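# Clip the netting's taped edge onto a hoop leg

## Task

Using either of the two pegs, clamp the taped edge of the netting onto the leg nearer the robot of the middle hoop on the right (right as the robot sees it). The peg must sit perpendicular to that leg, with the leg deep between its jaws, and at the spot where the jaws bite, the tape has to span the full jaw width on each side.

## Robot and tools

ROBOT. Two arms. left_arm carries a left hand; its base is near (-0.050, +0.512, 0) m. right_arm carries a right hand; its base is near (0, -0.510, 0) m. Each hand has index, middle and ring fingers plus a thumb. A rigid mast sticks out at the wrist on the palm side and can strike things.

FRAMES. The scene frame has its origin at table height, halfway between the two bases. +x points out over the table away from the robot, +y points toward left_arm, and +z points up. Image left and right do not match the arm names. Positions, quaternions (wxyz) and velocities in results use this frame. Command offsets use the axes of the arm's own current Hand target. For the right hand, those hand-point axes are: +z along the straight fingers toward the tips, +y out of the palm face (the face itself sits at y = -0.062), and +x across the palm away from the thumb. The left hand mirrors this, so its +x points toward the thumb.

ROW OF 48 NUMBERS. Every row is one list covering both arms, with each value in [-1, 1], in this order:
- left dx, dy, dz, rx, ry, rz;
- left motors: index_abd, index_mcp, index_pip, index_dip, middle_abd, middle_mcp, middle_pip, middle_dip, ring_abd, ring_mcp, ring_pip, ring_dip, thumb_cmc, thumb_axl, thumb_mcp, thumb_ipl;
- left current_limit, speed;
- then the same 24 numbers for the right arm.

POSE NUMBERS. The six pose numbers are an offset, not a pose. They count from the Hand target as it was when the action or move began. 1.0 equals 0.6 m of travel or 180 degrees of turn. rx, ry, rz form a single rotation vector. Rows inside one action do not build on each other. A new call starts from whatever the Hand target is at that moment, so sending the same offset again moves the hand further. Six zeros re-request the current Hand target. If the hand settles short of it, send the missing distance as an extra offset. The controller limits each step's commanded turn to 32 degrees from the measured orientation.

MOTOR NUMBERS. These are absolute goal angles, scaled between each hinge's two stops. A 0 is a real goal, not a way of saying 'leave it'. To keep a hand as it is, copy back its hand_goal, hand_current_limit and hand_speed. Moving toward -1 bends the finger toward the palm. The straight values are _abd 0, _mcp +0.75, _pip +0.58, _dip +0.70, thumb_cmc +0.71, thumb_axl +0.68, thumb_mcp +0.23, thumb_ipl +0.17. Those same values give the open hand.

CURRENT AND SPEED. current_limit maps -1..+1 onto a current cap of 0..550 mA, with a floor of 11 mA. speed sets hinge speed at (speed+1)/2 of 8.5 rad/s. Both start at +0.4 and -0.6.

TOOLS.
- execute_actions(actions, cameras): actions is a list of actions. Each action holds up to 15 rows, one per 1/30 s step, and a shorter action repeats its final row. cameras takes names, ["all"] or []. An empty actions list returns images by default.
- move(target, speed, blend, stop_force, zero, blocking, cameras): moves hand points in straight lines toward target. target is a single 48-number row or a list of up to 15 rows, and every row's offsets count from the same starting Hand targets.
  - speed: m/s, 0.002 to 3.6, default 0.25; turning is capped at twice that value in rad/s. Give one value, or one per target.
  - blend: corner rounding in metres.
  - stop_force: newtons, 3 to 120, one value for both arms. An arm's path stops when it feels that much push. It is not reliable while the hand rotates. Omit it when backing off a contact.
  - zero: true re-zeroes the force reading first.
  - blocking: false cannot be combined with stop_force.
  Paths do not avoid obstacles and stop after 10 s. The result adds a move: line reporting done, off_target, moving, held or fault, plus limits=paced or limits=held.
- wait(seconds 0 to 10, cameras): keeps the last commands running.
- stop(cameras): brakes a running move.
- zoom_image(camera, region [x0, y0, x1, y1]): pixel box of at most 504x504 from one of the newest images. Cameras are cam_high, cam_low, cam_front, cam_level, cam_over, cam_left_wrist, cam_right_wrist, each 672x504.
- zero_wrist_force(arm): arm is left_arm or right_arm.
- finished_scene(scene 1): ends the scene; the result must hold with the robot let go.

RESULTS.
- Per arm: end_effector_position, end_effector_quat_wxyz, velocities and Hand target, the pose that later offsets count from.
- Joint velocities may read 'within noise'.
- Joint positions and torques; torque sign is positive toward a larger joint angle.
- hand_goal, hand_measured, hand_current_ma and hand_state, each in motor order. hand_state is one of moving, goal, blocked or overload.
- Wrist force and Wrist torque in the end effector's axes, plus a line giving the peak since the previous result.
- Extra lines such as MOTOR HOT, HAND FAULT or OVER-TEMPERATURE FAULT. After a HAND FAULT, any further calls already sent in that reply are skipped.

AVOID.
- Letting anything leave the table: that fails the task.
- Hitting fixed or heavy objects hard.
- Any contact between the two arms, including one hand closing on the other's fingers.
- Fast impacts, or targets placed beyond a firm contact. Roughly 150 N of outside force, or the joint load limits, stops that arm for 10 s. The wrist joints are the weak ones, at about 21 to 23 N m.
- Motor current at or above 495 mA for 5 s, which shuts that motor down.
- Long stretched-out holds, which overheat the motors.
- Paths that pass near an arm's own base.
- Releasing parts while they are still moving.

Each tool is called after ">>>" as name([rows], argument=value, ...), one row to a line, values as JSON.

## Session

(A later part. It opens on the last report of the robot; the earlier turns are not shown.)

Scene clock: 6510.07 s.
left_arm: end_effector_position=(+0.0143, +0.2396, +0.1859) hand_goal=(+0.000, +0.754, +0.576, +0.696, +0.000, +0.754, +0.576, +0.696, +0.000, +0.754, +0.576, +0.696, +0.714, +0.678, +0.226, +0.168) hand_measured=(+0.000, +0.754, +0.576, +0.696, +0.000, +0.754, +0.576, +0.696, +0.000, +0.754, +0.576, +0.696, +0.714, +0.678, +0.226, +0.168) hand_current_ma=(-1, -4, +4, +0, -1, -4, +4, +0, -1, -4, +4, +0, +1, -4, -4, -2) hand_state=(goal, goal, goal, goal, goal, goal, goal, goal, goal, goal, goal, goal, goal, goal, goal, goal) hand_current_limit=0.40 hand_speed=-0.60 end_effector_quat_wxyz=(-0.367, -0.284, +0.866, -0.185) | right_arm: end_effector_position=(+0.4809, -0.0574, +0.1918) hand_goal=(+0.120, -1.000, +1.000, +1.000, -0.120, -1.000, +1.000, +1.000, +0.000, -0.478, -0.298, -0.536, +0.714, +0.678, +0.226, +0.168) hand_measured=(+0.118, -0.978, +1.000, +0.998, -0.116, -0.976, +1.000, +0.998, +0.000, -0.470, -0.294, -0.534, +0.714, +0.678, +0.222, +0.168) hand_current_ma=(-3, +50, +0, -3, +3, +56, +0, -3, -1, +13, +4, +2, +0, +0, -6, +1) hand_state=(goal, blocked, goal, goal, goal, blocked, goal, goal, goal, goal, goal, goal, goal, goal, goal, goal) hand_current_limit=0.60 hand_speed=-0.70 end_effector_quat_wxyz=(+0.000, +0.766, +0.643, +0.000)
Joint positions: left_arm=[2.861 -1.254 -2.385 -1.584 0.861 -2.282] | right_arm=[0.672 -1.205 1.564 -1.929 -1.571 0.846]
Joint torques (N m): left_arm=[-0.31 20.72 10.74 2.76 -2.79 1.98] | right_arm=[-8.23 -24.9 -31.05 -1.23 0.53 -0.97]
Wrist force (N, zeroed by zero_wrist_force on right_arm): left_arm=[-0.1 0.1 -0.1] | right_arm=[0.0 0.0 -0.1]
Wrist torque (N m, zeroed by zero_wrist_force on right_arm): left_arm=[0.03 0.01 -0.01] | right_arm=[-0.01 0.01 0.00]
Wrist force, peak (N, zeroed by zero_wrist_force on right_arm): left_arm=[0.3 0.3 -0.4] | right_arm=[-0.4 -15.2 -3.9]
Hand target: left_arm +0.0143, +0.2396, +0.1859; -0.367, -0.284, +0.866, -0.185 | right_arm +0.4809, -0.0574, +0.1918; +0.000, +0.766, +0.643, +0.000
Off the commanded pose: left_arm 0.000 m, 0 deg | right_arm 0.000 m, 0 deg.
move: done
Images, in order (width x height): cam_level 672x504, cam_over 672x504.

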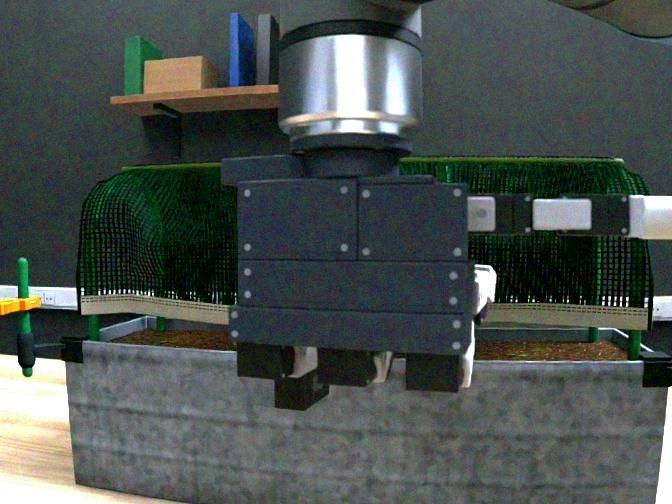

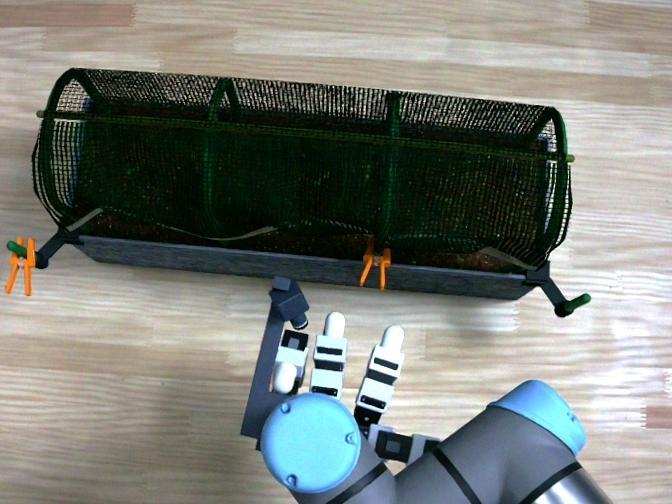

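>>> move(target=[0,0,0,0,0,0,0,0.754,0.576,0.696,0,0.754,0.576,0.696,0,0.754,0.576,0.696,0.714,0.678,0.226,0.168,0.4,-0.6, -0.25,-0.1,0,0,0,0,0.12,-1,1,1,-0.12,-1,1,1,0,-0.479,-0.299,-0.536,0.714,0.678,0.226,0.168,0.6,-0.7], speed=0.2, cameras=["cam_over","cam_level","cam_front"])

>>> zoom_image(camera="cam_level", region=[420, 298, 472, 340])

>>> zoom_image(camera="cam_front", region=[375, 230, 420, 270])

>>> zoom_image(camera="cam_over", region=[350, 230, 400, 275])

Scene clock: 6520.43 s.
left_arm: end_effector_position=(+0.0143, +0.2396, +0.1859) hand_goal=(+0.000, +0.754, +0.576, +0.696, +0.000, +0.754, +0.576, +0.696, +0.000, +0.754, +0.576, +0.696, +0.714, +0.678, +0.226, +0.168) hand_measured=(+0.000, +0.754, +0.576, +0.696, +0.000, +0.754, +0.576, +0.696, +0.000, +0.754, +0.576, +0.696, +0.714, +0.678, +0.226, +0.168) hand_current_ma=(-1, -4, +4, +0, -1, -4, +4, +0, -1, -4, +4, +0, +1, -4, -4, -2) hand_state=(goal, goal, goal, goal, goal, goal, goal, goal, goal, goal, goal, goal, goal, goal, goal, goal) hand_current_limit=0.40 hand_speed=-0.60 end_effector_quat_wxyz=(-0.367, -0.284, +0.866, -0.185) | right_arm: end_effector_position=(+0.3960, -0.1947, +0.1919) hand_goal=(+0.120, -1.000, +1.000, +1.000, -0.120, -1.000, +1.000, +1.000, +0.000, -0.478, -0.298, -0.536, +0.714, +0.678, +0.226, +0.168) hand_measured=(+0.118, -0.980, +1.000, +0.998, -0.118, -0.978, +1.000, +0.998, +0.000, -0.470, -0.294, -0.534, +0.714, +0.678, +0.222, +0.168) hand_current_ma=(-2, +47, +0, -3, +2, +52, +0, -3, -1, +13, +4, +2, +0, +0, -6, +1) hand_state=(goal, blocked, goal, goal, goal, blocked, goal, goal, goal, goal, goal, goal, goal, goal, goal, goal) hand_current_limit=0.60 hand_speed=-0.70 end_effector_quat_wxyz=(+0.000, +0.766, +0.643, +0.000)
Joint positions: left_arm=[2.861 -1.254 -2.385 -1.584 0.861 -2.282] | right_arm=[0.553 -1.573 2.009 -2.007 -1.571 0.727]
Joint torques (N m): left_arm=[-1.56 19.53 10.64 2.73 -2.7 2.02] | right_arm=[8.33 -30.89 -12.5 -1.1 1.01 0.34]
Wrist force (N, zeroed by zero_wrist_force on right_arm): left_arm=[0.0 0.1 -0.3] | right_arm=[-0.1 -0.1 -0.2]
Wrist torque (N m, zeroed by zero_wrist_force on right_arm): left_arm=[0.03 -0.01 0.00] | right_arm=[-0.02 0.03 0.16]
Wrist force, peak (N, zeroed by zero_wrist_force on right_arm): left_arm=[0.1 0.4 -0.3] | right_arm=[1.9 -3.1 0.0]
Hand target: left_arm +0.0143, +0.2396, +0.1859; -0.367, -0.284, +0.866, -0.185 | right_arm +0.3959, -0.1947, +0.1919; +0.000, +0.766, +0.643, +0.000
Off the commanded pose: left_arm 0.000 m, 0 deg | right_arm 0.000 m, 0 deg.
move: done
Images, in order (width x height): cam_front 672x504, cam_level 672x504, cam_over 672x504.

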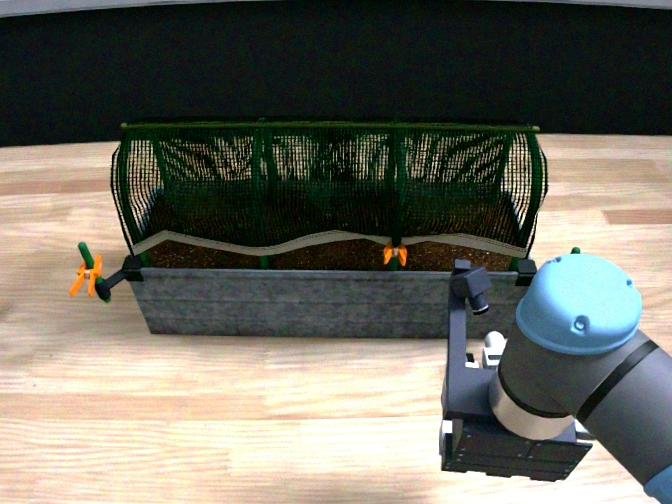

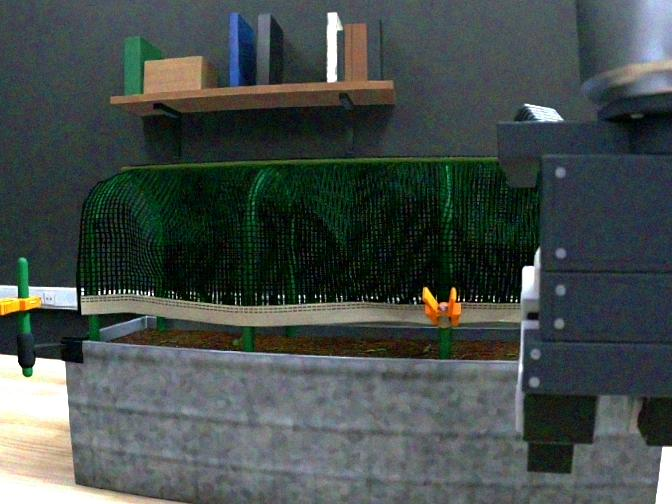

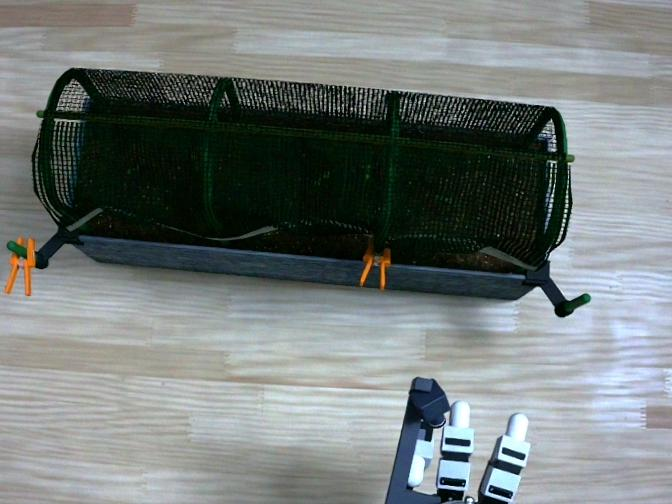

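Scaled by 9.692 from the camera's 672x504 image, which has a finer 960x720 frame.

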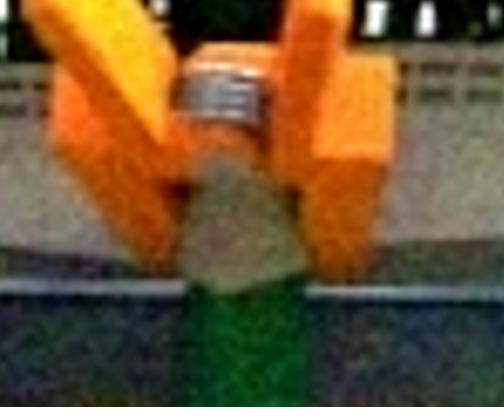

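Scaled by 11.200 from the camera's 672x504 image, which has a finer 960x720 frame.

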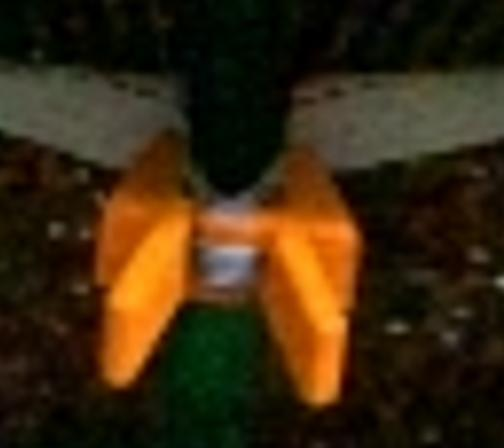

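Scaled by 10.080 from the camera's 672x504 image, which has a finer 960x720 frame.

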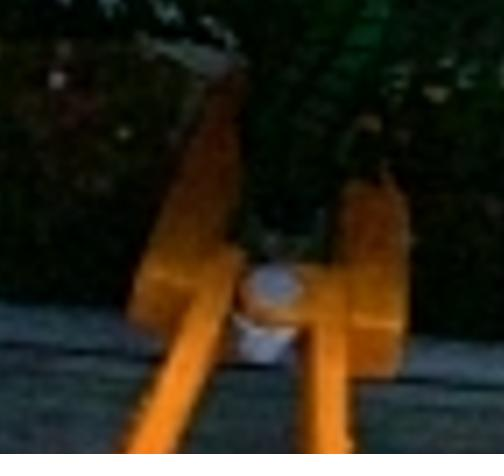

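>>> move([
  [0,0,0,0,0,0,0,0.754,0.576,0.696,0,0.754,0.576,0.696,0,0.754,0.576,0.696,0.714,0.678,0.226,0.168,0.4,-0.6, 0.2479,0.0645,-0.0552,0,0,0,-0.12,-1,1,1,0.12,-1,1,1,0,-0.479,-0.299,-0.536,0.714,0.678,0.226,0.168,0.6,-0.7],
  [0,0,0,0,0,0,0,0.754,0.576,0.696,0,0.754,0.576,0.696,0,0.754,0.576,0.696,0.714,0.678,0.226,0.168,0.4,-0.6, 0.2534,0.205,-0.0552,0,0,0,-0.12,-1,1,1,0.12,-1,1,1,0,-0.479,-0.299,-0.536,0.714,0.678,0.226,0.168,0.6,-0.7],
], speed=0.15, blend=[0.02,0], stop_force=8, cameras=["cam_over","cam_level","cam_high"])

>>> zoom_image(camera="cam_over", region=[330, 230, 430, 330])

Scene clock: 6556.63 s.
left_arm: end_effector_position=(+0.0143, +0.2396, +0.1859) hand_goal=(+0.000, +0.754, +0.576, +0.696, +0.000, +0.754, +0.576, +0.696, +0.000, +0.754, +0.576, +0.696, +0.714, +0.678, +0.226, +0.168) hand_measured=(+0.000, +0.754, +0.576, +0.696, +0.000, +0.754, +0.576, +0.696, +0.000, +0.754, +0.576, +0.696, +0.714, +0.678, +0.226, +0.168) hand_current_ma=(-1, -4, +4, +0, -1, -4, +4, +0, -1, -4, +4, +0, +1, -4, -4, -2) hand_state=(goal, goal, goal, goal, goal, goal, goal, goal, goal, goal, goal, goal, goal, goal, goal, goal) hand_current_limit=0.40 hand_speed=-0.60 end_effector_quat_wxyz=(-0.367, -0.284, +0.866, -0.185) | right_arm: end_effector_position=(+0.5434, -0.0663, +0.2249) hand_goal=(-0.120, -1.000, +1.000, +1.000, +0.120, -1.000, +1.000, +1.000, +0.000, -0.478, -0.298, -0.536, +0.714, +0.678, +0.226, +0.168) hand_measured=(-0.104, -0.980, +1.000, +0.998, +0.102, -0.978, +1.000, +0.998, +0.000, -0.470, -0.294, -0.534, +0.714, +0.678, +0.222, +0.168) hand_current_ma=(+28, +44, +0, -2, -30, +49, +0, -3, -1, +14, +4, +2, +1, +0, -6, +1) hand_state=(goal, goal, goal, goal, goal, blocked, goal, goal, goal, goal, goal, goal, goal, goal, goal, goal) hand_current_limit=0.60 hand_speed=-0.70 end_effector_quat_wxyz=(+0.000, +0.766, +0.643, +0.000)
Joint positions: left_arm=[2.861 -1.254 -2.385 -1.584 0.861 -2.282] | right_arm=[0.602 -1.148 1.394 -1.816 -1.571 0.776]
Joint torques (N m): left_arm=[0.26 20.91 9.61 2.63 -2.64 2.05] | right_arm=[10.73 -54.51 -18.18 -4.9 1.08 -1.67]
Wrist force (N, zeroed by zero_wrist_force on right_arm): left_arm=[0.0 0.1 -0.3] | right_arm=[0.0 0.0 0.1]
Wrist torque (N m, zeroed by zero_wrist_force on right_arm): left_arm=[0.02 -0.01 0.00] | right_arm=[-0.05 0.02 0.19]
Wrist force, peak (N, zeroed by zero_wrist_force on right_arm): left_arm=[0.0 0.4 -0.4] | right_arm=[2.1 -3.7 -0.1]
Hand target: left_arm +0.0143, +0.2396, +0.1859; -0.367, -0.284, +0.866, -0.185 | right_arm +0.5434, -0.0663, +0.2249; +0.000, +0.766, +0.643, +0.000
Off the commanded pose: left_arm 0.000 m, 0 deg | right_arm 0.000 m, 0 deg.
move: done
Images, in order (width x height): cam_high 672x504, cam_level 672x504, cam_over 672x504.

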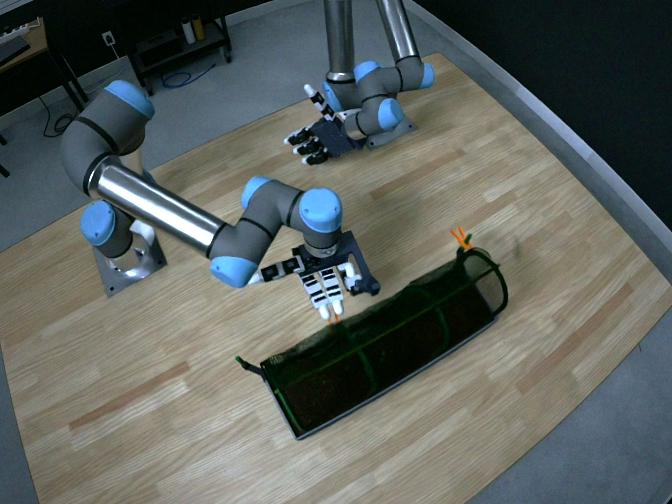

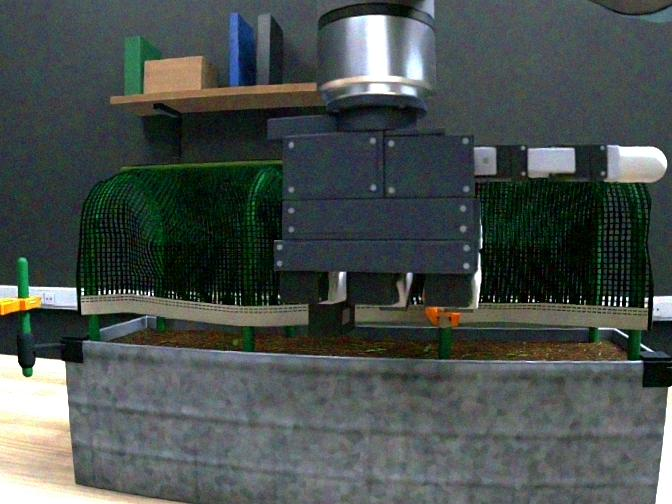

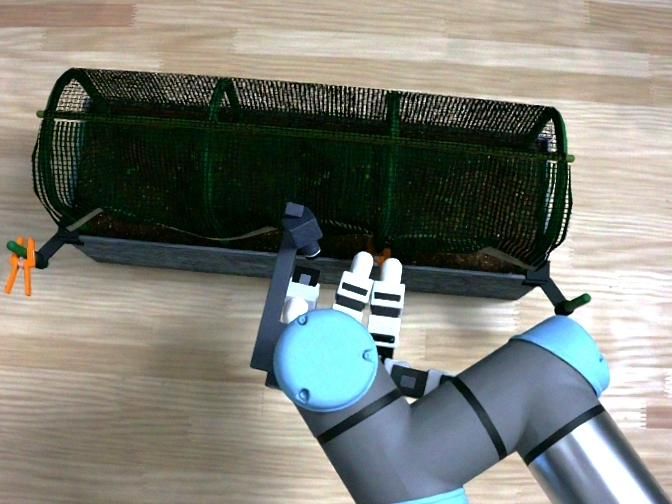

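Scaled by 5.040 from the camera's 672x504 image, which has a finer 960x720 frame.

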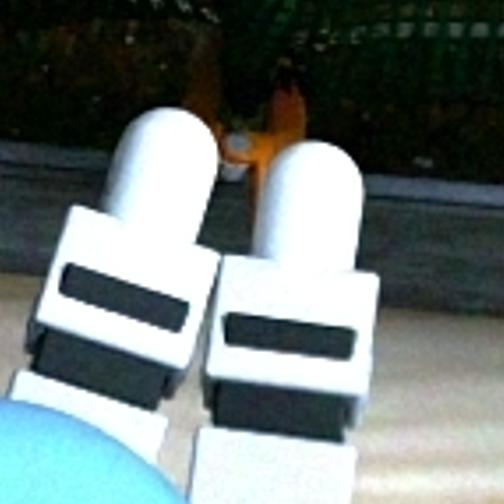

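>>> move([
  [0,0,0,0,0,0,0,0.754,0.576,0.696,0,0.754,0.576,0.696,0,0.754,0.576,0.696,0.714,0.678,0.226,0.168,0.4,-0.6, 0.006,0,0,0,0,0,-0.12,-1,1,1,0.12,-1,1,1,0,-0.479,-0.299,-0.536,0.714,0.678,0.226,0.168,0.6,-0.7],
  [0,0,0,0,0,0,0,0.754,0.576,0.696,0,0.754,0.576,0.696,0,0.754,0.576,0.696,0.714,0.678,0.226,0.168,0.4,-0.6, 0.006,0,0.025,0,0,0,-0.12,-1,1,1,0.12,-1,1,1,0,-0.479,-0.299,-0.536,0.714,0.678,0.226,0.168,0.6,-0.7],
], speed=0.03, stop_force=4, cameras=["cam_over"])

>>> zoom_image(camera="cam_over", region=[330, 230, 430, 330])

Scene clock: 6569.77 s.
left_arm: end_effector_position=(+0.0143, +0.2396, +0.1859) hand_goal=(+0.000, +0.754, +0.576, +0.696, +0.000, +0.754, +0.576, +0.696, +0.000, +0.754, +0.576, +0.696, +0.714, +0.678, +0.226, +0.168) hand_measured=(+0.000, +0.754, +0.576, +0.696, +0.000, +0.754, +0.576, +0.696, +0.000, +0.754, +0.576, +0.696, +0.714, +0.678, +0.226, +0.168) hand_current_ma=(-1, -4, +4, +0, -1, -4, +4, +0, -1, -4, +4, +0, +1, -4, -4, -2) hand_state=(goal, goal, goal, goal, goal, goal, goal, goal, goal, goal, goal, goal, goal, goal, goal, goal) hand_current_limit=0.40 hand_speed=-0.60 end_effector_quat_wxyz=(-0.367, -0.284, +0.866, -0.185) | right_arm: end_effector_position=(+0.5440, -0.0627, +0.2099) hand_goal=(-0.120, -1.000, +1.000, +1.000, +0.120, -1.000, +1.000, +1.000, +0.000, -0.478, -0.298, -0.536, +0.714, +0.678, +0.226, +0.168) hand_measured=(-0.104, -0.980, +1.000, +0.998, +0.102, -0.978, +1.000, +0.998, +0.000, -0.470, -0.294, -0.534, +0.714, +0.678, +0.222, +0.168) hand_current_ma=(+28, +44, +0, -2, -30, +49, +0, -3, -1, +14, +4, +2, +1, +0, -6, +1) hand_state=(goal, goal, goal, goal, goal, blocked, goal, goal, goal, goal, goal, goal, goal, goal, goal, goal) hand_current_limit=0.60 hand_speed=-0.70 end_effector_quat_wxyz=(+0.000, +0.766, +0.643, +0.000)
Joint positions: left_arm=[2.861 -1.254 -2.385 -1.584 0.861 -2.282] | right_arm=[0.606 -1.132 1.41 -1.848 -1.571 0.78]
Joint torques (N m): left_arm=[-0.88 19.72 10.85 2.65 -2.55 1.88] | right_arm=[-7.63 -53.55 -32.77 -1.23 -0.69 -1.44]
Wrist force (N, zeroed by zero_wrist_force on right_arm): left_arm=[0.0 0.3 -0.1] | right_arm=[-0.1 -0.1 0.1]
Wrist torque (N m, zeroed by zero_wrist_force on right_arm): left_arm=[0.04 0.00 -0.01] | right_arm=[-0.06 0.04 0.16]
Wrist force, peak (N, zeroed by zero_wrist_force on right_arm): left_arm=[0.0 0.2 -0.5] | right_arm=[-0.6 0.8 0.0]
Hand target: left_arm +0.0143, +0.2396, +0.1859; -0.367, -0.284, +0.866, -0.185 | right_arm +0.5440, -0.0628, +0.2099; +0.000, +0.766, +0.643, +0.000
Off the commanded pose: left_arm 0.000 m, 0 deg | right_arm 0.000 m, 0 deg.
move: done
Images, in order (width x height): cam_over 672x504.

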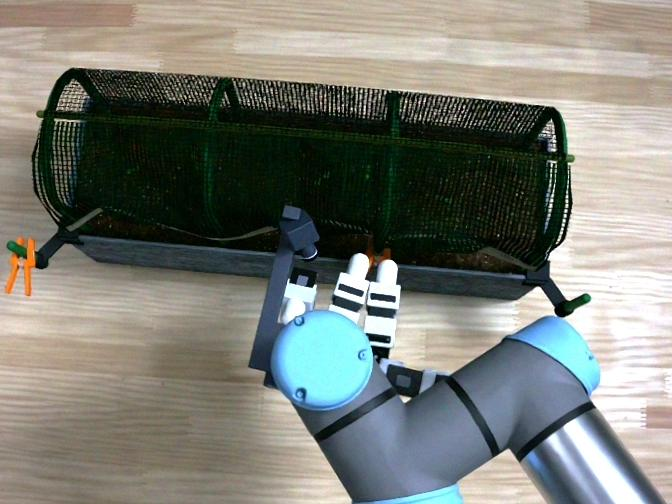

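Scaled by 5.040 from the camera's 672x504 image, which has a finer 960x720 frame.

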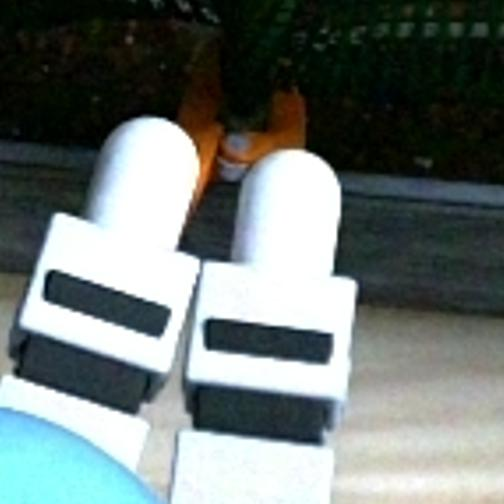

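>>> move(target=[0,0,0,0,0,0,0,0.754,0.576,0.696,0,0.754,0.576,0.696,0,0.754,0.576,0.696,0.714,0.678,0.226,0.168,0.4,-0.6, 0,0,0.02,0,0,0,-0.12,-1,1,1,0.12,-1,1,1,0,-0.479,-0.299,-0.536,0.714,0.678,0.226,0.168,0.6,-0.7], speed=0.025, stop_force=5, cameras=["cam_over","cam_level"])

>>> zoom_image(camera="cam_over", region=[330, 230, 430, 330])

>>> zoom_image(camera="cam_level", region=[400, 260, 490, 350])

Scene clock: 6577.17 s.
left_arm: end_effector_position=(+0.0143, +0.2396, +0.1859) hand_goal=(+0.000, +0.754, +0.576, +0.696, +0.000, +0.754, +0.576, +0.696, +0.000, +0.754, +0.576, +0.696, +0.714, +0.678, +0.226, +0.168) hand_measured=(+0.000, +0.754, +0.576, +0.696, +0.000, +0.754, +0.576, +0.696, +0.000, +0.754, +0.576, +0.696, +0.714, +0.678, +0.226, +0.168) hand_current_ma=(-1, -4, +4, +0, -1, -4, +4, +0, -1, -4, +4, +0, +1, -4, -4, -2) hand_state=(goal, goal, goal, goal, goal, goal, goal, goal, goal, goal, goal, goal, goal, goal, goal, goal) hand_current_limit=0.40 hand_speed=-0.60 end_effector_quat_wxyz=(-0.367, -0.284, +0.866, -0.185) | right_arm: end_effector_position=(+0.5440, -0.0628, +0.1979) hand_goal=(-0.120, -1.000, +1.000, +1.000, +0.120, -1.000, +1.000, +1.000, +0.000, -0.478, -0.298, -0.536, +0.714, +0.678, +0.226, +0.168) hand_measured=(-0.104, -0.980, +1.000, +0.998, +0.102, -0.978, +1.000, +0.998, +0.000, -0.470, -0.294, -0.534, +0.714, +0.678, +0.222, +0.168) hand_current_ma=(+28, +44, +0, -2, -30, +49, +0, -3, -1, +14, +4, +2, +1, +0, -6, +1) hand_state=(goal, goal, goal, goal, goal, blocked, goal, goal, goal, goal, goal, goal, goal, goal, goal, goal) hand_current_limit=0.60 hand_speed=-0.70 end_effector_quat_wxyz=(+0.000, +0.766, +0.643, +0.000)
Joint positions: left_arm=[2.861 -1.254 -2.385 -1.584 0.861 -2.282] | right_arm=[0.606 -1.123 1.429 -1.876 -1.571 0.78]
Joint torques (N m): left_arm=[-1.24 19.11 9.76 2.53 -2.45 1.86] | right_arm=[-7.19 -55.2 -32.19 -1.12 -0.74 -0.32]
Wrist force (N, zeroed by zero_wrist_force on right_arm): left_arm=[-0.2 0.0 0.1] | right_arm=[-0.1 -0.2 0.1]
Wrist torque (N m, zeroed by zero_wrist_force on right_arm): left_arm=[-0.01 0.02 -0.01] | right_arm=[-0.06 0.03 0.15]
Wrist force, peak (N, zeroed by zero_wrist_force on right_arm): left_arm=[-0.4 0.3 -0.3] | right_arm=[0.0 -0.4 0.4]
Hand target: left_arm +0.0143, +0.2396, +0.1859; -0.367, -0.284, +0.866, -0.185 | right_arm +0.5440, -0.0628, +0.1979; +0.000, +0.766, +0.643, +0.000
Off the commanded pose: left_arm 0.000 m, 0 deg | right_arm 0.000 m, 0 deg.
move: done
Images, in order (width x height): cam_level 672x504, cam_over 672x504.

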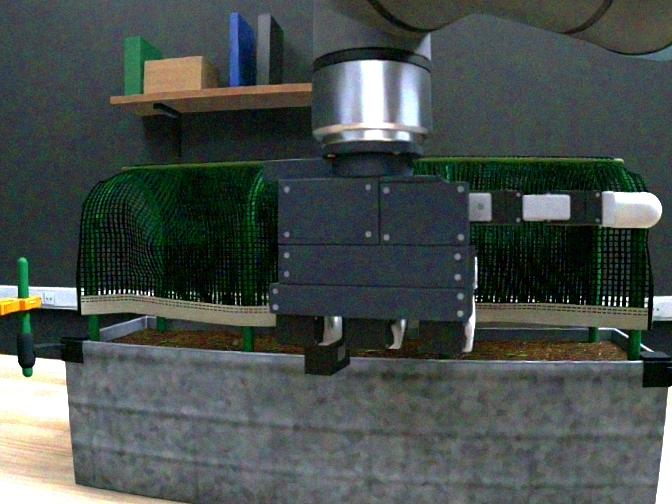

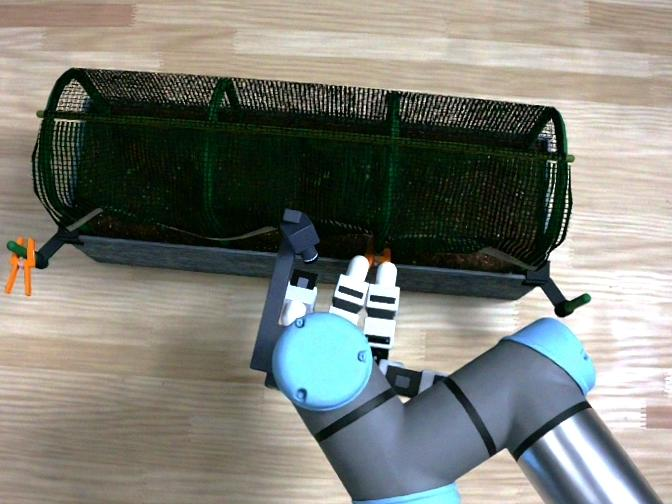

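Scaled by 5.040 from the camera's 672x504 image, which has a finer 960x720 frame.

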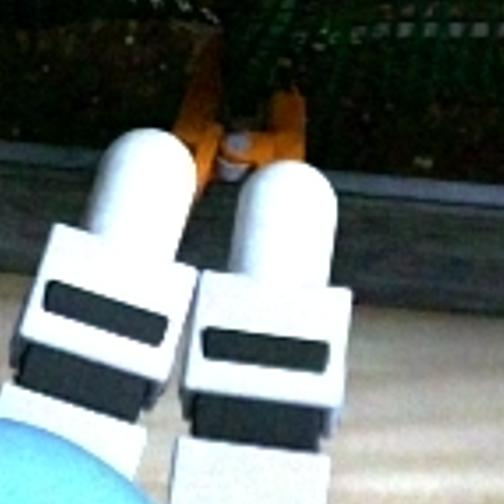

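Scaled by 5.600 from the camera's 672x504 image, which has a finer 960x720 frame.

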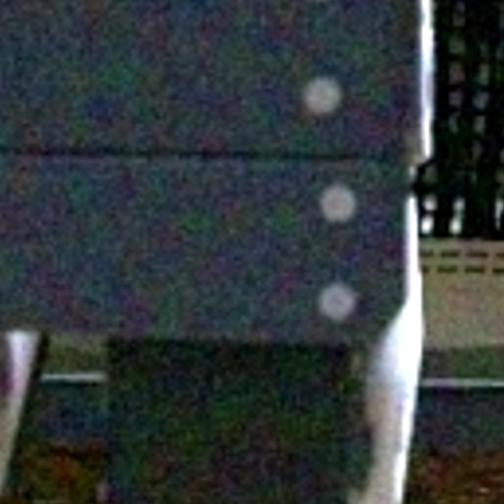

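>>> move(target=[0,0,0,0,0,0,0,0.754,0.576,0.696,0,0.754,0.576,0.696,0,0.754,0.576,0.696,0.714,0.678,0.226,0.168,0.4,-0.6, 0,0,0.0167,0,0,0,-0.12,-1,1,1,0.12,-1,1,1,0,-0.479,-0.299,-0.536,0.714,0.678,0.226,0.168,0.6,-0.7], speed=0.025, stop_force=5, cameras=["cam_over"])

>>> zoom_image(camera="cam_over", region=[330, 230, 430, 330])

Scene clock: 6584.20 s.
left_arm: end_effector_position=(+0.0143, +0.2396, +0.1859) hand_goal=(+0.000, +0.754, +0.576, +0.696, +0.000, +0.754, +0.576, +0.696, +0.000, +0.754, +0.576, +0.696, +0.714, +0.678, +0.226, +0.168) hand_measured=(+0.000, +0.754, +0.576, +0.696, +0.000, +0.754, +0.576, +0.696, +0.000, +0.754, +0.576, +0.696, +0.714, +0.678, +0.226, +0.168) hand_current_ma=(-1, -4, +4, +0, -1, -4, +4, +0, -1, -4, +4, +0, +1, -4, -4, -2) hand_state=(goal, goal, goal, goal, goal, goal, goal, goal, goal, goal, goal, goal, goal, goal, goal, goal) hand_current_limit=0.40 hand_speed=-0.60 end_effector_quat_wxyz=(-0.367, -0.284, +0.866, -0.185) | right_arm: end_effector_position=(+0.5440, -0.0628, +0.1879) hand_goal=(-0.120, -1.000, +1.000, +1.000, +0.120, -1.000, +1.000, +1.000, +0.000, -0.478, -0.298, -0.536, +0.714, +0.678, +0.226, +0.168) hand_measured=(-0.104, -0.994, +1.000, +0.998, +0.102, -0.988, +1.000, +0.998, +0.000, -0.470, -0.294, -0.534, +0.714, +0.678, +0.222, +0.168) hand_current_ma=(+28, +9, +0, -2, -30, +23, +0, -3, -1, +14, +4, +2, +1, +0, -6, +1) hand_state=(goal, goal, goal, goal, goal, goal, goal, goal, goal, goal, goal, goal, goal, goal, goal, goal) hand_current_limit=0.60 hand_speed=-0.70 end_effector_quat_wxyz=(+0.000, +0.766, +0.643, +0.000)
Joint positions: left_arm=[2.861 -1.254 -2.385 -1.584 0.861 -2.282] | right_arm=[0.606 -1.116 1.445 -1.899 -1.571 0.78]
Joint torques (N m): left_arm=[-0.89 20.45 10.44 2.72 -2.57 1.9] | right_arm=[-3.31 -54.45 -31.47 -0.89 -0.9 1.05]
Wrist force (N, zeroed by zero_wrist_force on right_arm): left_arm=[0.0 0.1 -0.1] | right_arm=[-0.1 -0.3 -0.3]
Wrist torque (N m, zeroed by zero_wrist_force on right_arm): left_arm=[0.01 -0.01 0.00] | right_arm=[-0.08 0.02 0.15]
Wrist force, peak (N, zeroed by zero_wrist_force on right_arm): left_arm=[0.2 0.1 -0.5] | right_arm=[-0.2 -0.4 -0.9]
Hand target: left_arm +0.0143, +0.2396, +0.1859; -0.367, -0.284, +0.866, -0.185 | right_arm +0.5440, -0.0628, +0.1879; +0.000, +0.766, +0.643, +0.000
Off the commanded pose: left_arm 0.000 m, 0 deg | right_arm 0.000 m, 0 deg.
move: done
Images, in order (width x height): cam_over 672x504.

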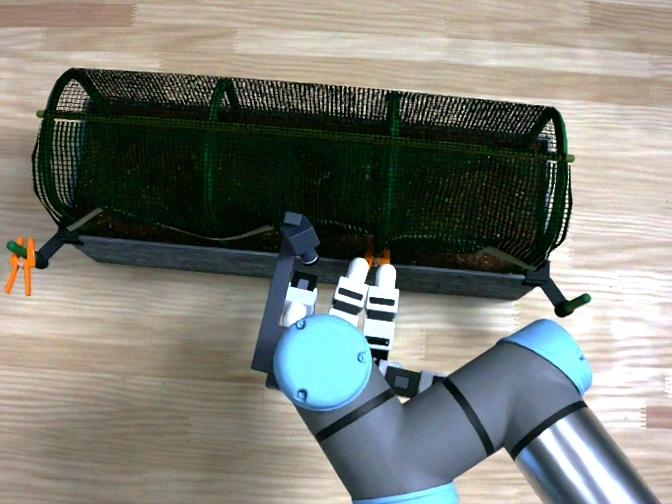

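Scaled by 5.040 from the camera's 672x504 image, which has a finer 960x720 frame.

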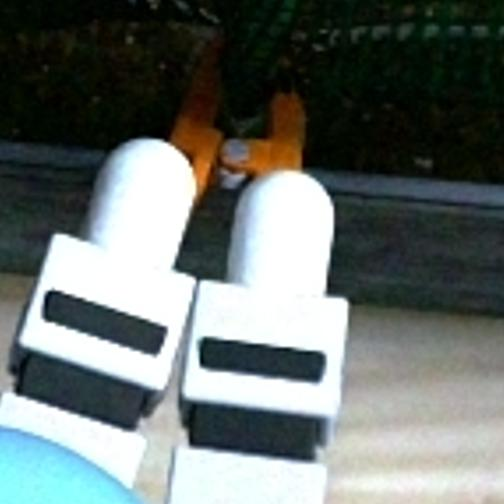

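>>> move(target=[0,0,0,0,0,0,0,0.754,0.576,0.696,0,0.754,0.576,0.696,0,0.754,0.576,0.696,0.714,0.678,0.226,0.168,0.4,-0.6, 0,0,0.0133,0,0,0,-0.12,-1,1,1,0.12,-1,1,1,0,-0.479,-0.299,-0.536,0.714,0.678,0.226,0.168,0.6,-0.7], speed=0.02, cameras=["cam_over","cam_front"])

>>> zoom_image(camera="cam_over", region=[330, 230, 430, 330])

Scene clock: 6592.17 s.
left_arm: end_effector_position=(+0.0143, +0.2396, +0.1859) hand_goal=(+0.000, +0.754, +0.576, +0.696, +0.000, +0.754, +0.576, +0.696, +0.000, +0.754, +0.576, +0.696, +0.714, +0.678, +0.226, +0.168) hand_measured=(+0.000, +0.754, +0.576, +0.696, +0.000, +0.754, +0.576, +0.696, +0.000, +0.754, +0.576, +0.696, +0.714, +0.678, +0.226, +0.168) hand_current_ma=(-1, -4, +4, +0, -1, -4, +4, +0, -1, -4, +4, +0, +1, -4, -4, -2) hand_state=(goal, goal, goal, goal, goal, goal, goal, goal, goal, goal, goal, goal, goal, goal, goal, goal) hand_current_limit=0.40 hand_speed=-0.60 end_effector_quat_wxyz=(-0.367, -0.284, +0.866, -0.185) | right_arm: end_effector_position=(+0.5439, -0.0628, +0.1797) hand_goal=(-0.120, -1.000, +1.000, +1.000, +0.120, -1.000, +1.000, +1.000, +0.000, -0.478, -0.298, -0.536, +0.714, +0.678, +0.226, +0.168) hand_measured=(-0.104, -1.000, +1.000, +0.998, +0.102, -0.988, +1.000, +0.998, +0.000, -0.470, -0.294, -0.534, +0.714, +0.678, +0.222, +0.168) hand_current_ma=(+28, +0, +0, -2, -30, +23, +0, -3, -1, +14, +4, +2, +1, +0, -6, +1) hand_state=(goal, goal, goal, goal, goal, goal, goal, goal, goal, goal, goal, goal, goal, goal, goal, goal) hand_current_limit=0.60 hand_speed=-0.70 end_effector_quat_wxyz=(+0.000, +0.766, +0.643, +0.000)
Joint positions: left_arm=[2.861 -1.254 -2.385 -1.584 0.861 -2.282] | right_arm=[0.606 -1.11 1.457 -1.918 -1.571 0.78]
Joint torques (N m): left_arm=[-0.2 20.65 11.29 2.9 -2.5 1.95] | right_arm=[3.49 -38.07 -22.46 -1.84 -1.06 1.01]
Wrist force (N, zeroed by zero_wrist_force on right_arm): left_arm=[0.0 0.1 -0.2] | right_arm=[-0.3 -0.7 -0.7]
Wrist torque (N m, zeroed by zero_wrist_force on right_arm): left_arm=[0.01 0.00 0.00] | right_arm=[-0.11 0.03 0.14]
Wrist force, peak (N, zeroed by zero_wrist_force on right_arm): left_arm=[0.0 0.4 -0.4] | right_arm=[0.0 -0.6 -1.1]
Hand target: left_arm +0.0143, +0.2396, +0.1859; -0.367, -0.284, +0.866, -0.185 | right_arm +0.5440, -0.0628, +0.1799; +0.000, +0.766, +0.643, +0.000
Off the commanded pose: left_arm 0.000 m, 0 deg | right_arm 0.000 m, 0 deg.
move: done
Images, in order (width x height): cam_front 672x504, cam_over 672x504.

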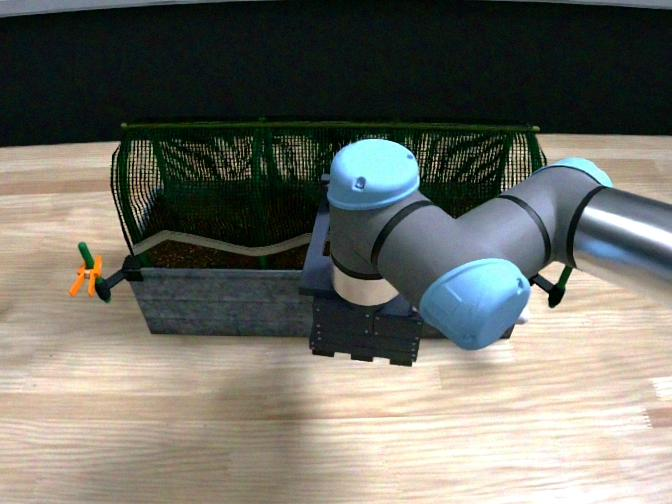

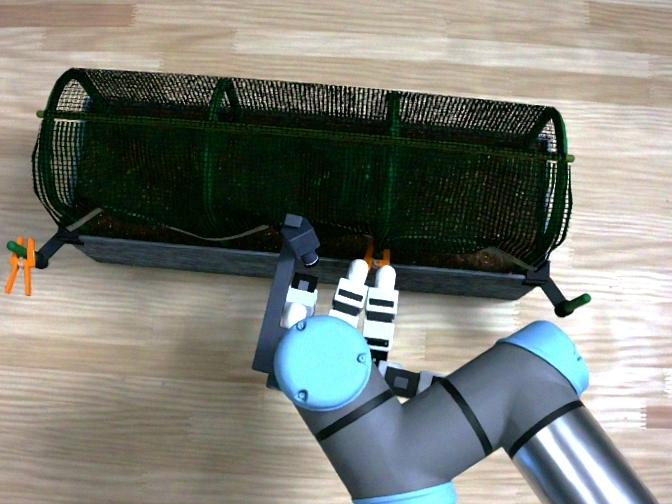

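Scaled by 5.040 from the camera's 672x504 image, which has a finer 960x720 frame.

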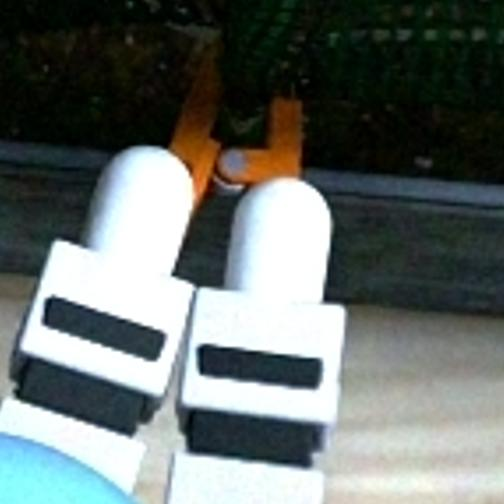

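>>> move([
  [0,0,0,0,0,0,0,0.754,0.576,0.696,0,0.754,0.576,0.696,0,0.754,0.576,0.696,0.714,0.678,0.226,0.168,0.4,-0.6, 0,0,0.003,0,0,0,-0.12,-1,1,1,0.12,-1,1,1,0,-0.479,-0.299,-0.536,0.714,0.678,0.226,0.168,0.6,-0.7],
  [0,0,0,0,0,0,0,0.754,0.576,0.696,0,0.754,0.576,0.696,0,0.754,0.576,0.696,0.714,0.678,0.226,0.168,0.4,-0.6, 0,0,-0.02,0,0,0,-0.12,-1,1,1,0.12,-1,1,1,0,-0.479,-0.299,-0.536,0.714,0.678,0.226,0.168,0.6,-0.7],
  [0,0,0,0,0,0,0,0.754,0.576,0.696,0,0.754,0.576,0.696,0,0.754,0.576,0.696,0.714,0.678,0.226,0.168,0.4,-0.6, 0,-0.12,-0.02,0,0,0,-0.12,-1,1,1,0.12,-1,1,1,0,-0.479,-0.299,-0.536,0.714,0.678,0.226,0.168,0.6,-0.7],
  [0,0,0,0,0,0,0,0.754,0.576,0.696,0,0.754,0.576,0.696,0,0.754,0.576,0.696,0.714,0.678,0.226,0.168,0.4,-0.6, -0.22,-0.2,-0.02,0,0,0,-0.12,-1,1,1,0.12,-1,1,1,0,-0.479,-0.299,-0.536,0.714,0.678,0.226,0.168,0.6,-0.7],
], speed=[0.02,0.06,0.2,0.25], blend=[0,0.005,0.03,0], cameras=["cam_over","cam_level","cam_front"])

>>> zoom_image(camera="cam_level", region=[420, 290, 472, 332])

>>> zoom_image(camera="cam_front", region=[375, 230, 420, 270])

>>> zoom_image(camera="cam_over", region=[350, 230, 400, 275])

>>> zoom_image(camera="cam_over", region=[330, 230, 430, 330])

Scene clock: 6634.10 s.
left_arm: end_effector_position=(+0.0143, +0.2396, +0.1859) hand_goal=(+0.000, +0.754, +0.576, +0.696, +0.000, +0.754, +0.576, +0.696, +0.000, +0.754, +0.576, +0.696, +0.714, +0.678, +0.226, +0.168) hand_measured=(+0.000, +0.754, +0.576, +0.696, +0.000, +0.754, +0.576, +0.696, +0.000, +0.754, +0.576, +0.696, +0.714, +0.678, +0.226, +0.168) hand_current_ma=(-1, -4, +4, +0, -1, -4, +4, +0, -1, -4, +4, +0, +1, -4, -4, -2) hand_state=(goal, goal, goal, goal, goal, goal, goal, goal, goal, goal, goal, goal, goal, goal, goal, goal) hand_current_limit=0.40 hand_speed=-0.60 end_effector_quat_wxyz=(-0.367, -0.284, +0.866, -0.185) | right_arm: end_effector_position=(+0.4030, -0.1719, +0.1920) hand_goal=(-0.120, -1.000, +1.000, +1.000, +0.120, -1.000, +1.000, +1.000, +0.000, -0.478, -0.298, -0.536, +0.714, +0.678, +0.226, +0.168) hand_measured=(-0.104, -0.998, +0.998, +0.998, +0.102, -0.988, +1.000, +0.998, +0.000, -0.470, -0.294, -0.534, +0.714, +0.678, +0.222, +0.168) hand_current_ma=(+28, +3, -1, -2, -30, +26, +0, -1, -1, +14, +4, +2, +0, +0, -6, +1) hand_state=(goal, goal, goal, goal, goal, goal, goal, goal, goal, goal, goal, goal, goal, goal, goal, goal) hand_current_limit=0.60 hand_speed=-0.70 end_effector_quat_wxyz=(+0.000, +0.766, +0.643, +0.000)
Joint positions: left_arm=[2.861 -1.254 -2.385 -1.584 0.861 -2.282] | right_arm=[0.586 -1.52 1.955 -2.005 -1.571 0.76]
Joint torques (N m): left_arm=[-0.72 19.68 10.08 2.83 -2.77 1.9] | right_arm=[6.9 -34.47 -9.73 -1.07 1.12 0.06]
Wrist force (N, zeroed by zero_wrist_force on right_arm): left_arm=[0.0 0.1 -0.1] | right_arm=[-0.3 -0.1 0.0]
Wrist torque (N m, zeroed by zero_wrist_force on right_arm): left_arm=[0.02 0.00 0.00] | right_arm=[-0.03 0.04 0.13]
Wrist force, peak (N, zeroed by zero_wrist_force on right_arm): left_arm=[-0.2 0.5 0.0] | right_arm=[0.1 2.5 -0.7]
Hand target: left_arm +0.0143, +0.2396, +0.1859; -0.367, -0.284, +0.866, -0.185 | right_arm +0.4029, -0.1720, +0.1920; +0.000, +0.766, +0.643, +0.000
Off the commanded pose: left_arm 0.000 m, 0 deg | right_arm 0.000 m, 0 deg.
move: done
Images, in order (width x height): cam_front 672x504, cam_level 672x504, cam_over 672x504.

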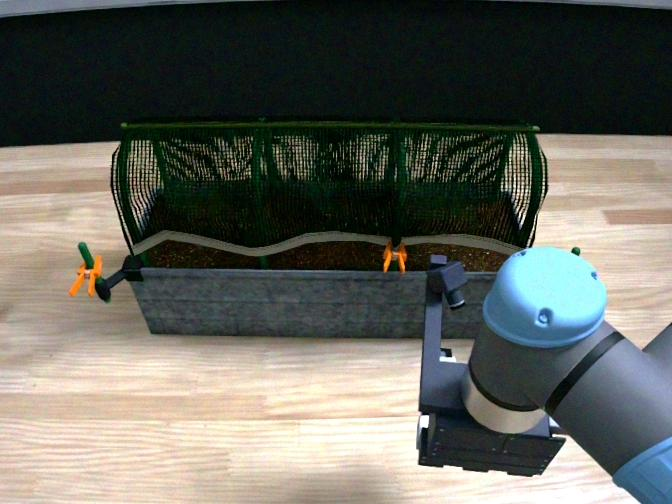

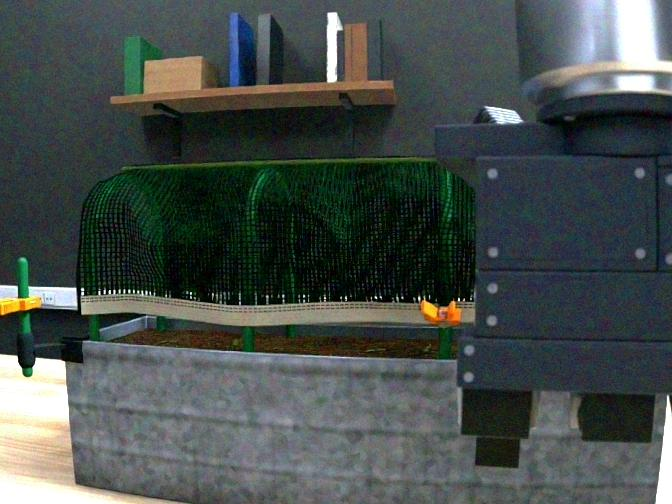

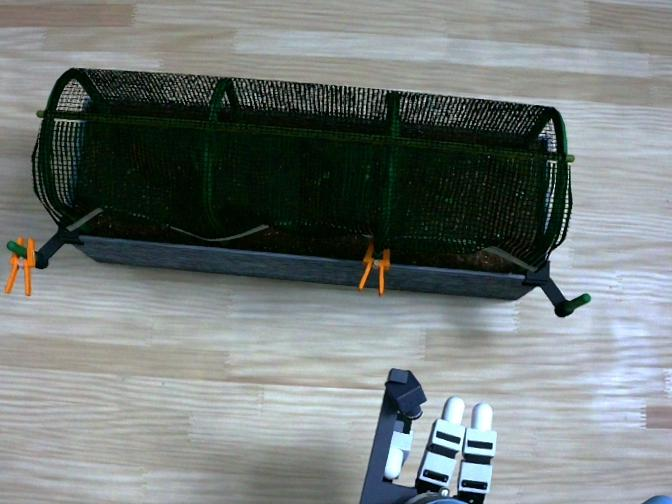

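Scaled by 9.692 from the camera's 672x504 image, which has a finer 960x720 frame.

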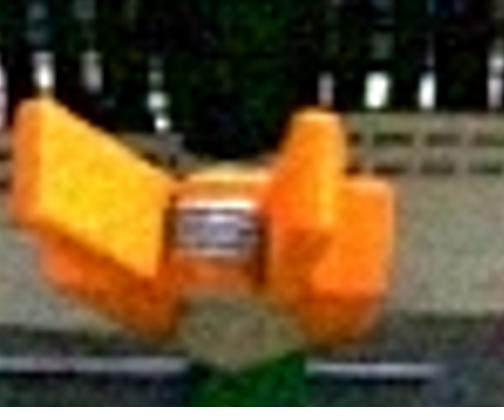

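Scaled by 11.200 from the camera's 672x504 image, which has a finer 960x720 frame.

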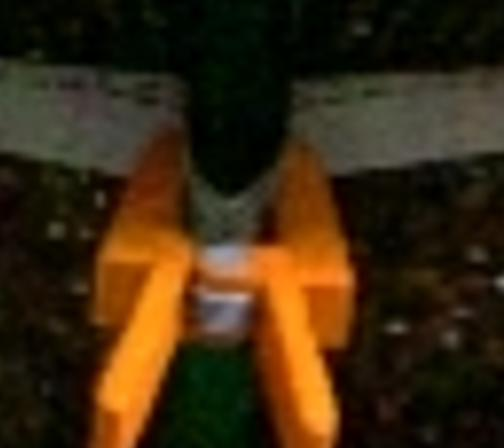

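Scaled by 10.080 from the camera's 672x504 image, which has a finer 960x720 frame.

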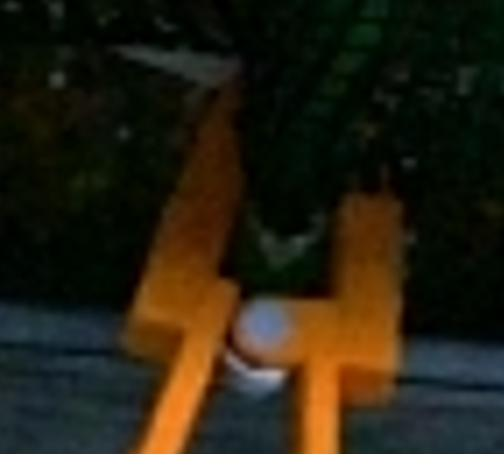

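Scaled by 5.040 from the camera's 672x504 image, which has a finer 960x720 frame.

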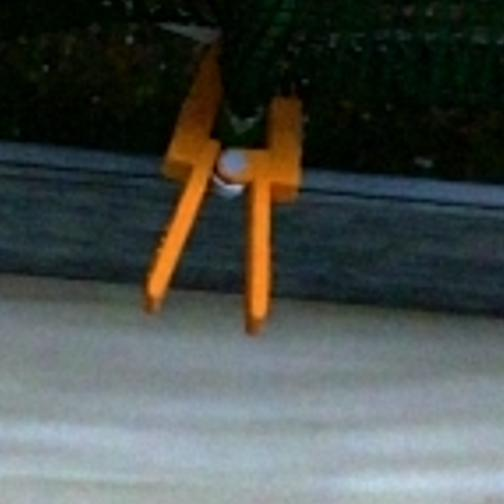

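>>> move(target=[0,0,0,0,0,0,0,0.754,0.576,0.696,0,0.754,0.576,0.696,0,0.754,0.576,0.696,0.714,0.678,0.226,0.168,0.4,-0.6, 0.211,0.1131,0.05,0,0,0,0.13,-1,1,0.826,-0.13,-1,1,0.826,0,-0.479,-0.299,-0.536,0.714,0.678,0.226,0.168,0.6,-0.7], speed=0.15, cameras=["cam_over"])

>>> zoom_image(camera="cam_over", region=[330, 230, 430, 330])

Scene clock: 6660.70 s.
left_arm: end_effector_position=(+0.0143, +0.2396, +0.1859) hand_goal=(+0.000, +0.754, +0.576, +0.696, +0.000, +0.754, +0.576, +0.696, +0.000, +0.754, +0.576, +0.696, +0.714, +0.678, +0.226, +0.168) hand_measured=(+0.000, +0.754, +0.576, +0.696, +0.000, +0.754, +0.576, +0.696, +0.000, +0.754, +0.576, +0.696, +0.714, +0.678, +0.226, +0.168) hand_current_ma=(-1, -4, +4, +0, -1, -4, +4, +0, -1, -4, +4, +0, +1, -4, -4, -2) hand_state=(goal, goal, goal, goal, goal, goal, goal, goal, goal, goal, goal, goal, goal, goal, goal, goal) hand_current_limit=0.40 hand_speed=-0.60 end_effector_quat_wxyz=(-0.367, -0.284, +0.866, -0.185) | right_arm: end_effector_position=(+0.4916, -0.0590, +0.1619) hand_goal=(+0.130, -1.000, +1.000, +0.826, -0.130, -1.000, +1.000, +0.826, +0.000, -0.478, -0.298, -0.536, +0.714, +0.678, +0.226, +0.168) hand_measured=(+0.128, -0.992, +1.000, +0.830, -0.128, -0.988, +1.000, +0.830, +0.000, -0.470, -0.294, -0.534, +0.714, +0.678, +0.222, +0.168) hand_current_ma=(-3, +12, +0, +5, +3, +26, +0, +5, -1, +14, +4, +2, +0, +0, -6, +1) hand_state=(goal, goal, goal, goal, goal, goal, goal, goal, goal, goal, goal, goal, goal, goal, goal, goal) hand_current_limit=0.60 hand_speed=-0.70 end_effector_quat_wxyz=(+0.000, +0.766, +0.643, +0.000)
Joint positions: left_arm=[2.861 -1.254 -2.385 -1.584 0.861 -2.282] | right_arm=[0.659 -1.166 1.59 -1.995 -1.571 0.833]
Joint torques (N m): left_arm=[-0.23 19.57 10.53 2.72 -2.64 1.84] | right_arm=[-7.38 -38.2 -21.99 -4.85 -1.21 -1.39]
Wrist force (N, zeroed by zero_wrist_force on right_arm): left_arm=[0.0 0.1 -0.2] | right_arm=[-0.3 -0.3 -0.3]
Wrist torque (N m, zeroed by zero_wrist_force on right_arm): left_arm=[0.02 -0.01 0.00] | right_arm=[-0.05 0.06 -0.04]
Wrist force, peak (N, zeroed by zero_wrist_force on right_arm): left_arm=[0.2 0.4 0.0] | right_arm=[-1.1 2.2 -0.2]
Hand target: left_arm +0.0143, +0.2396, +0.1859; -0.367, -0.284, +0.866, -0.185 | right_arm +0.4917, -0.0591, +0.1619; +0.000, +0.766, +0.643, +0.000
Off the commanded pose: left_arm 0.000 m, 0 deg | right_arm 0.000 m, 0 deg.
move: done
Images, in order (width x height): cam_over 672x504.

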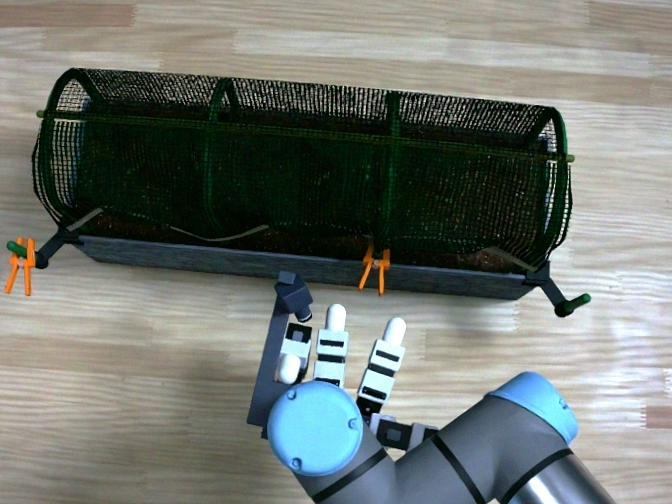

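Scaled by 5.040 from the camera's 672x504 image, which has a finer 960x720 frame.

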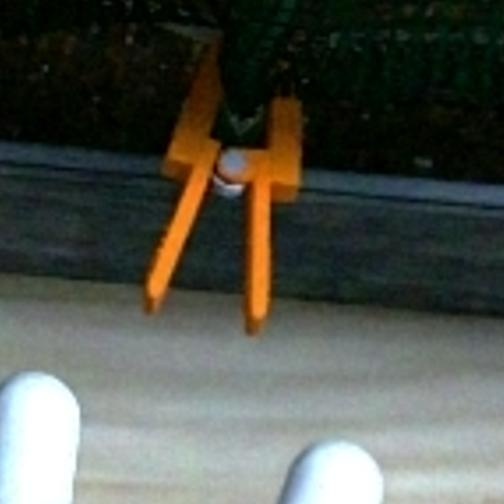

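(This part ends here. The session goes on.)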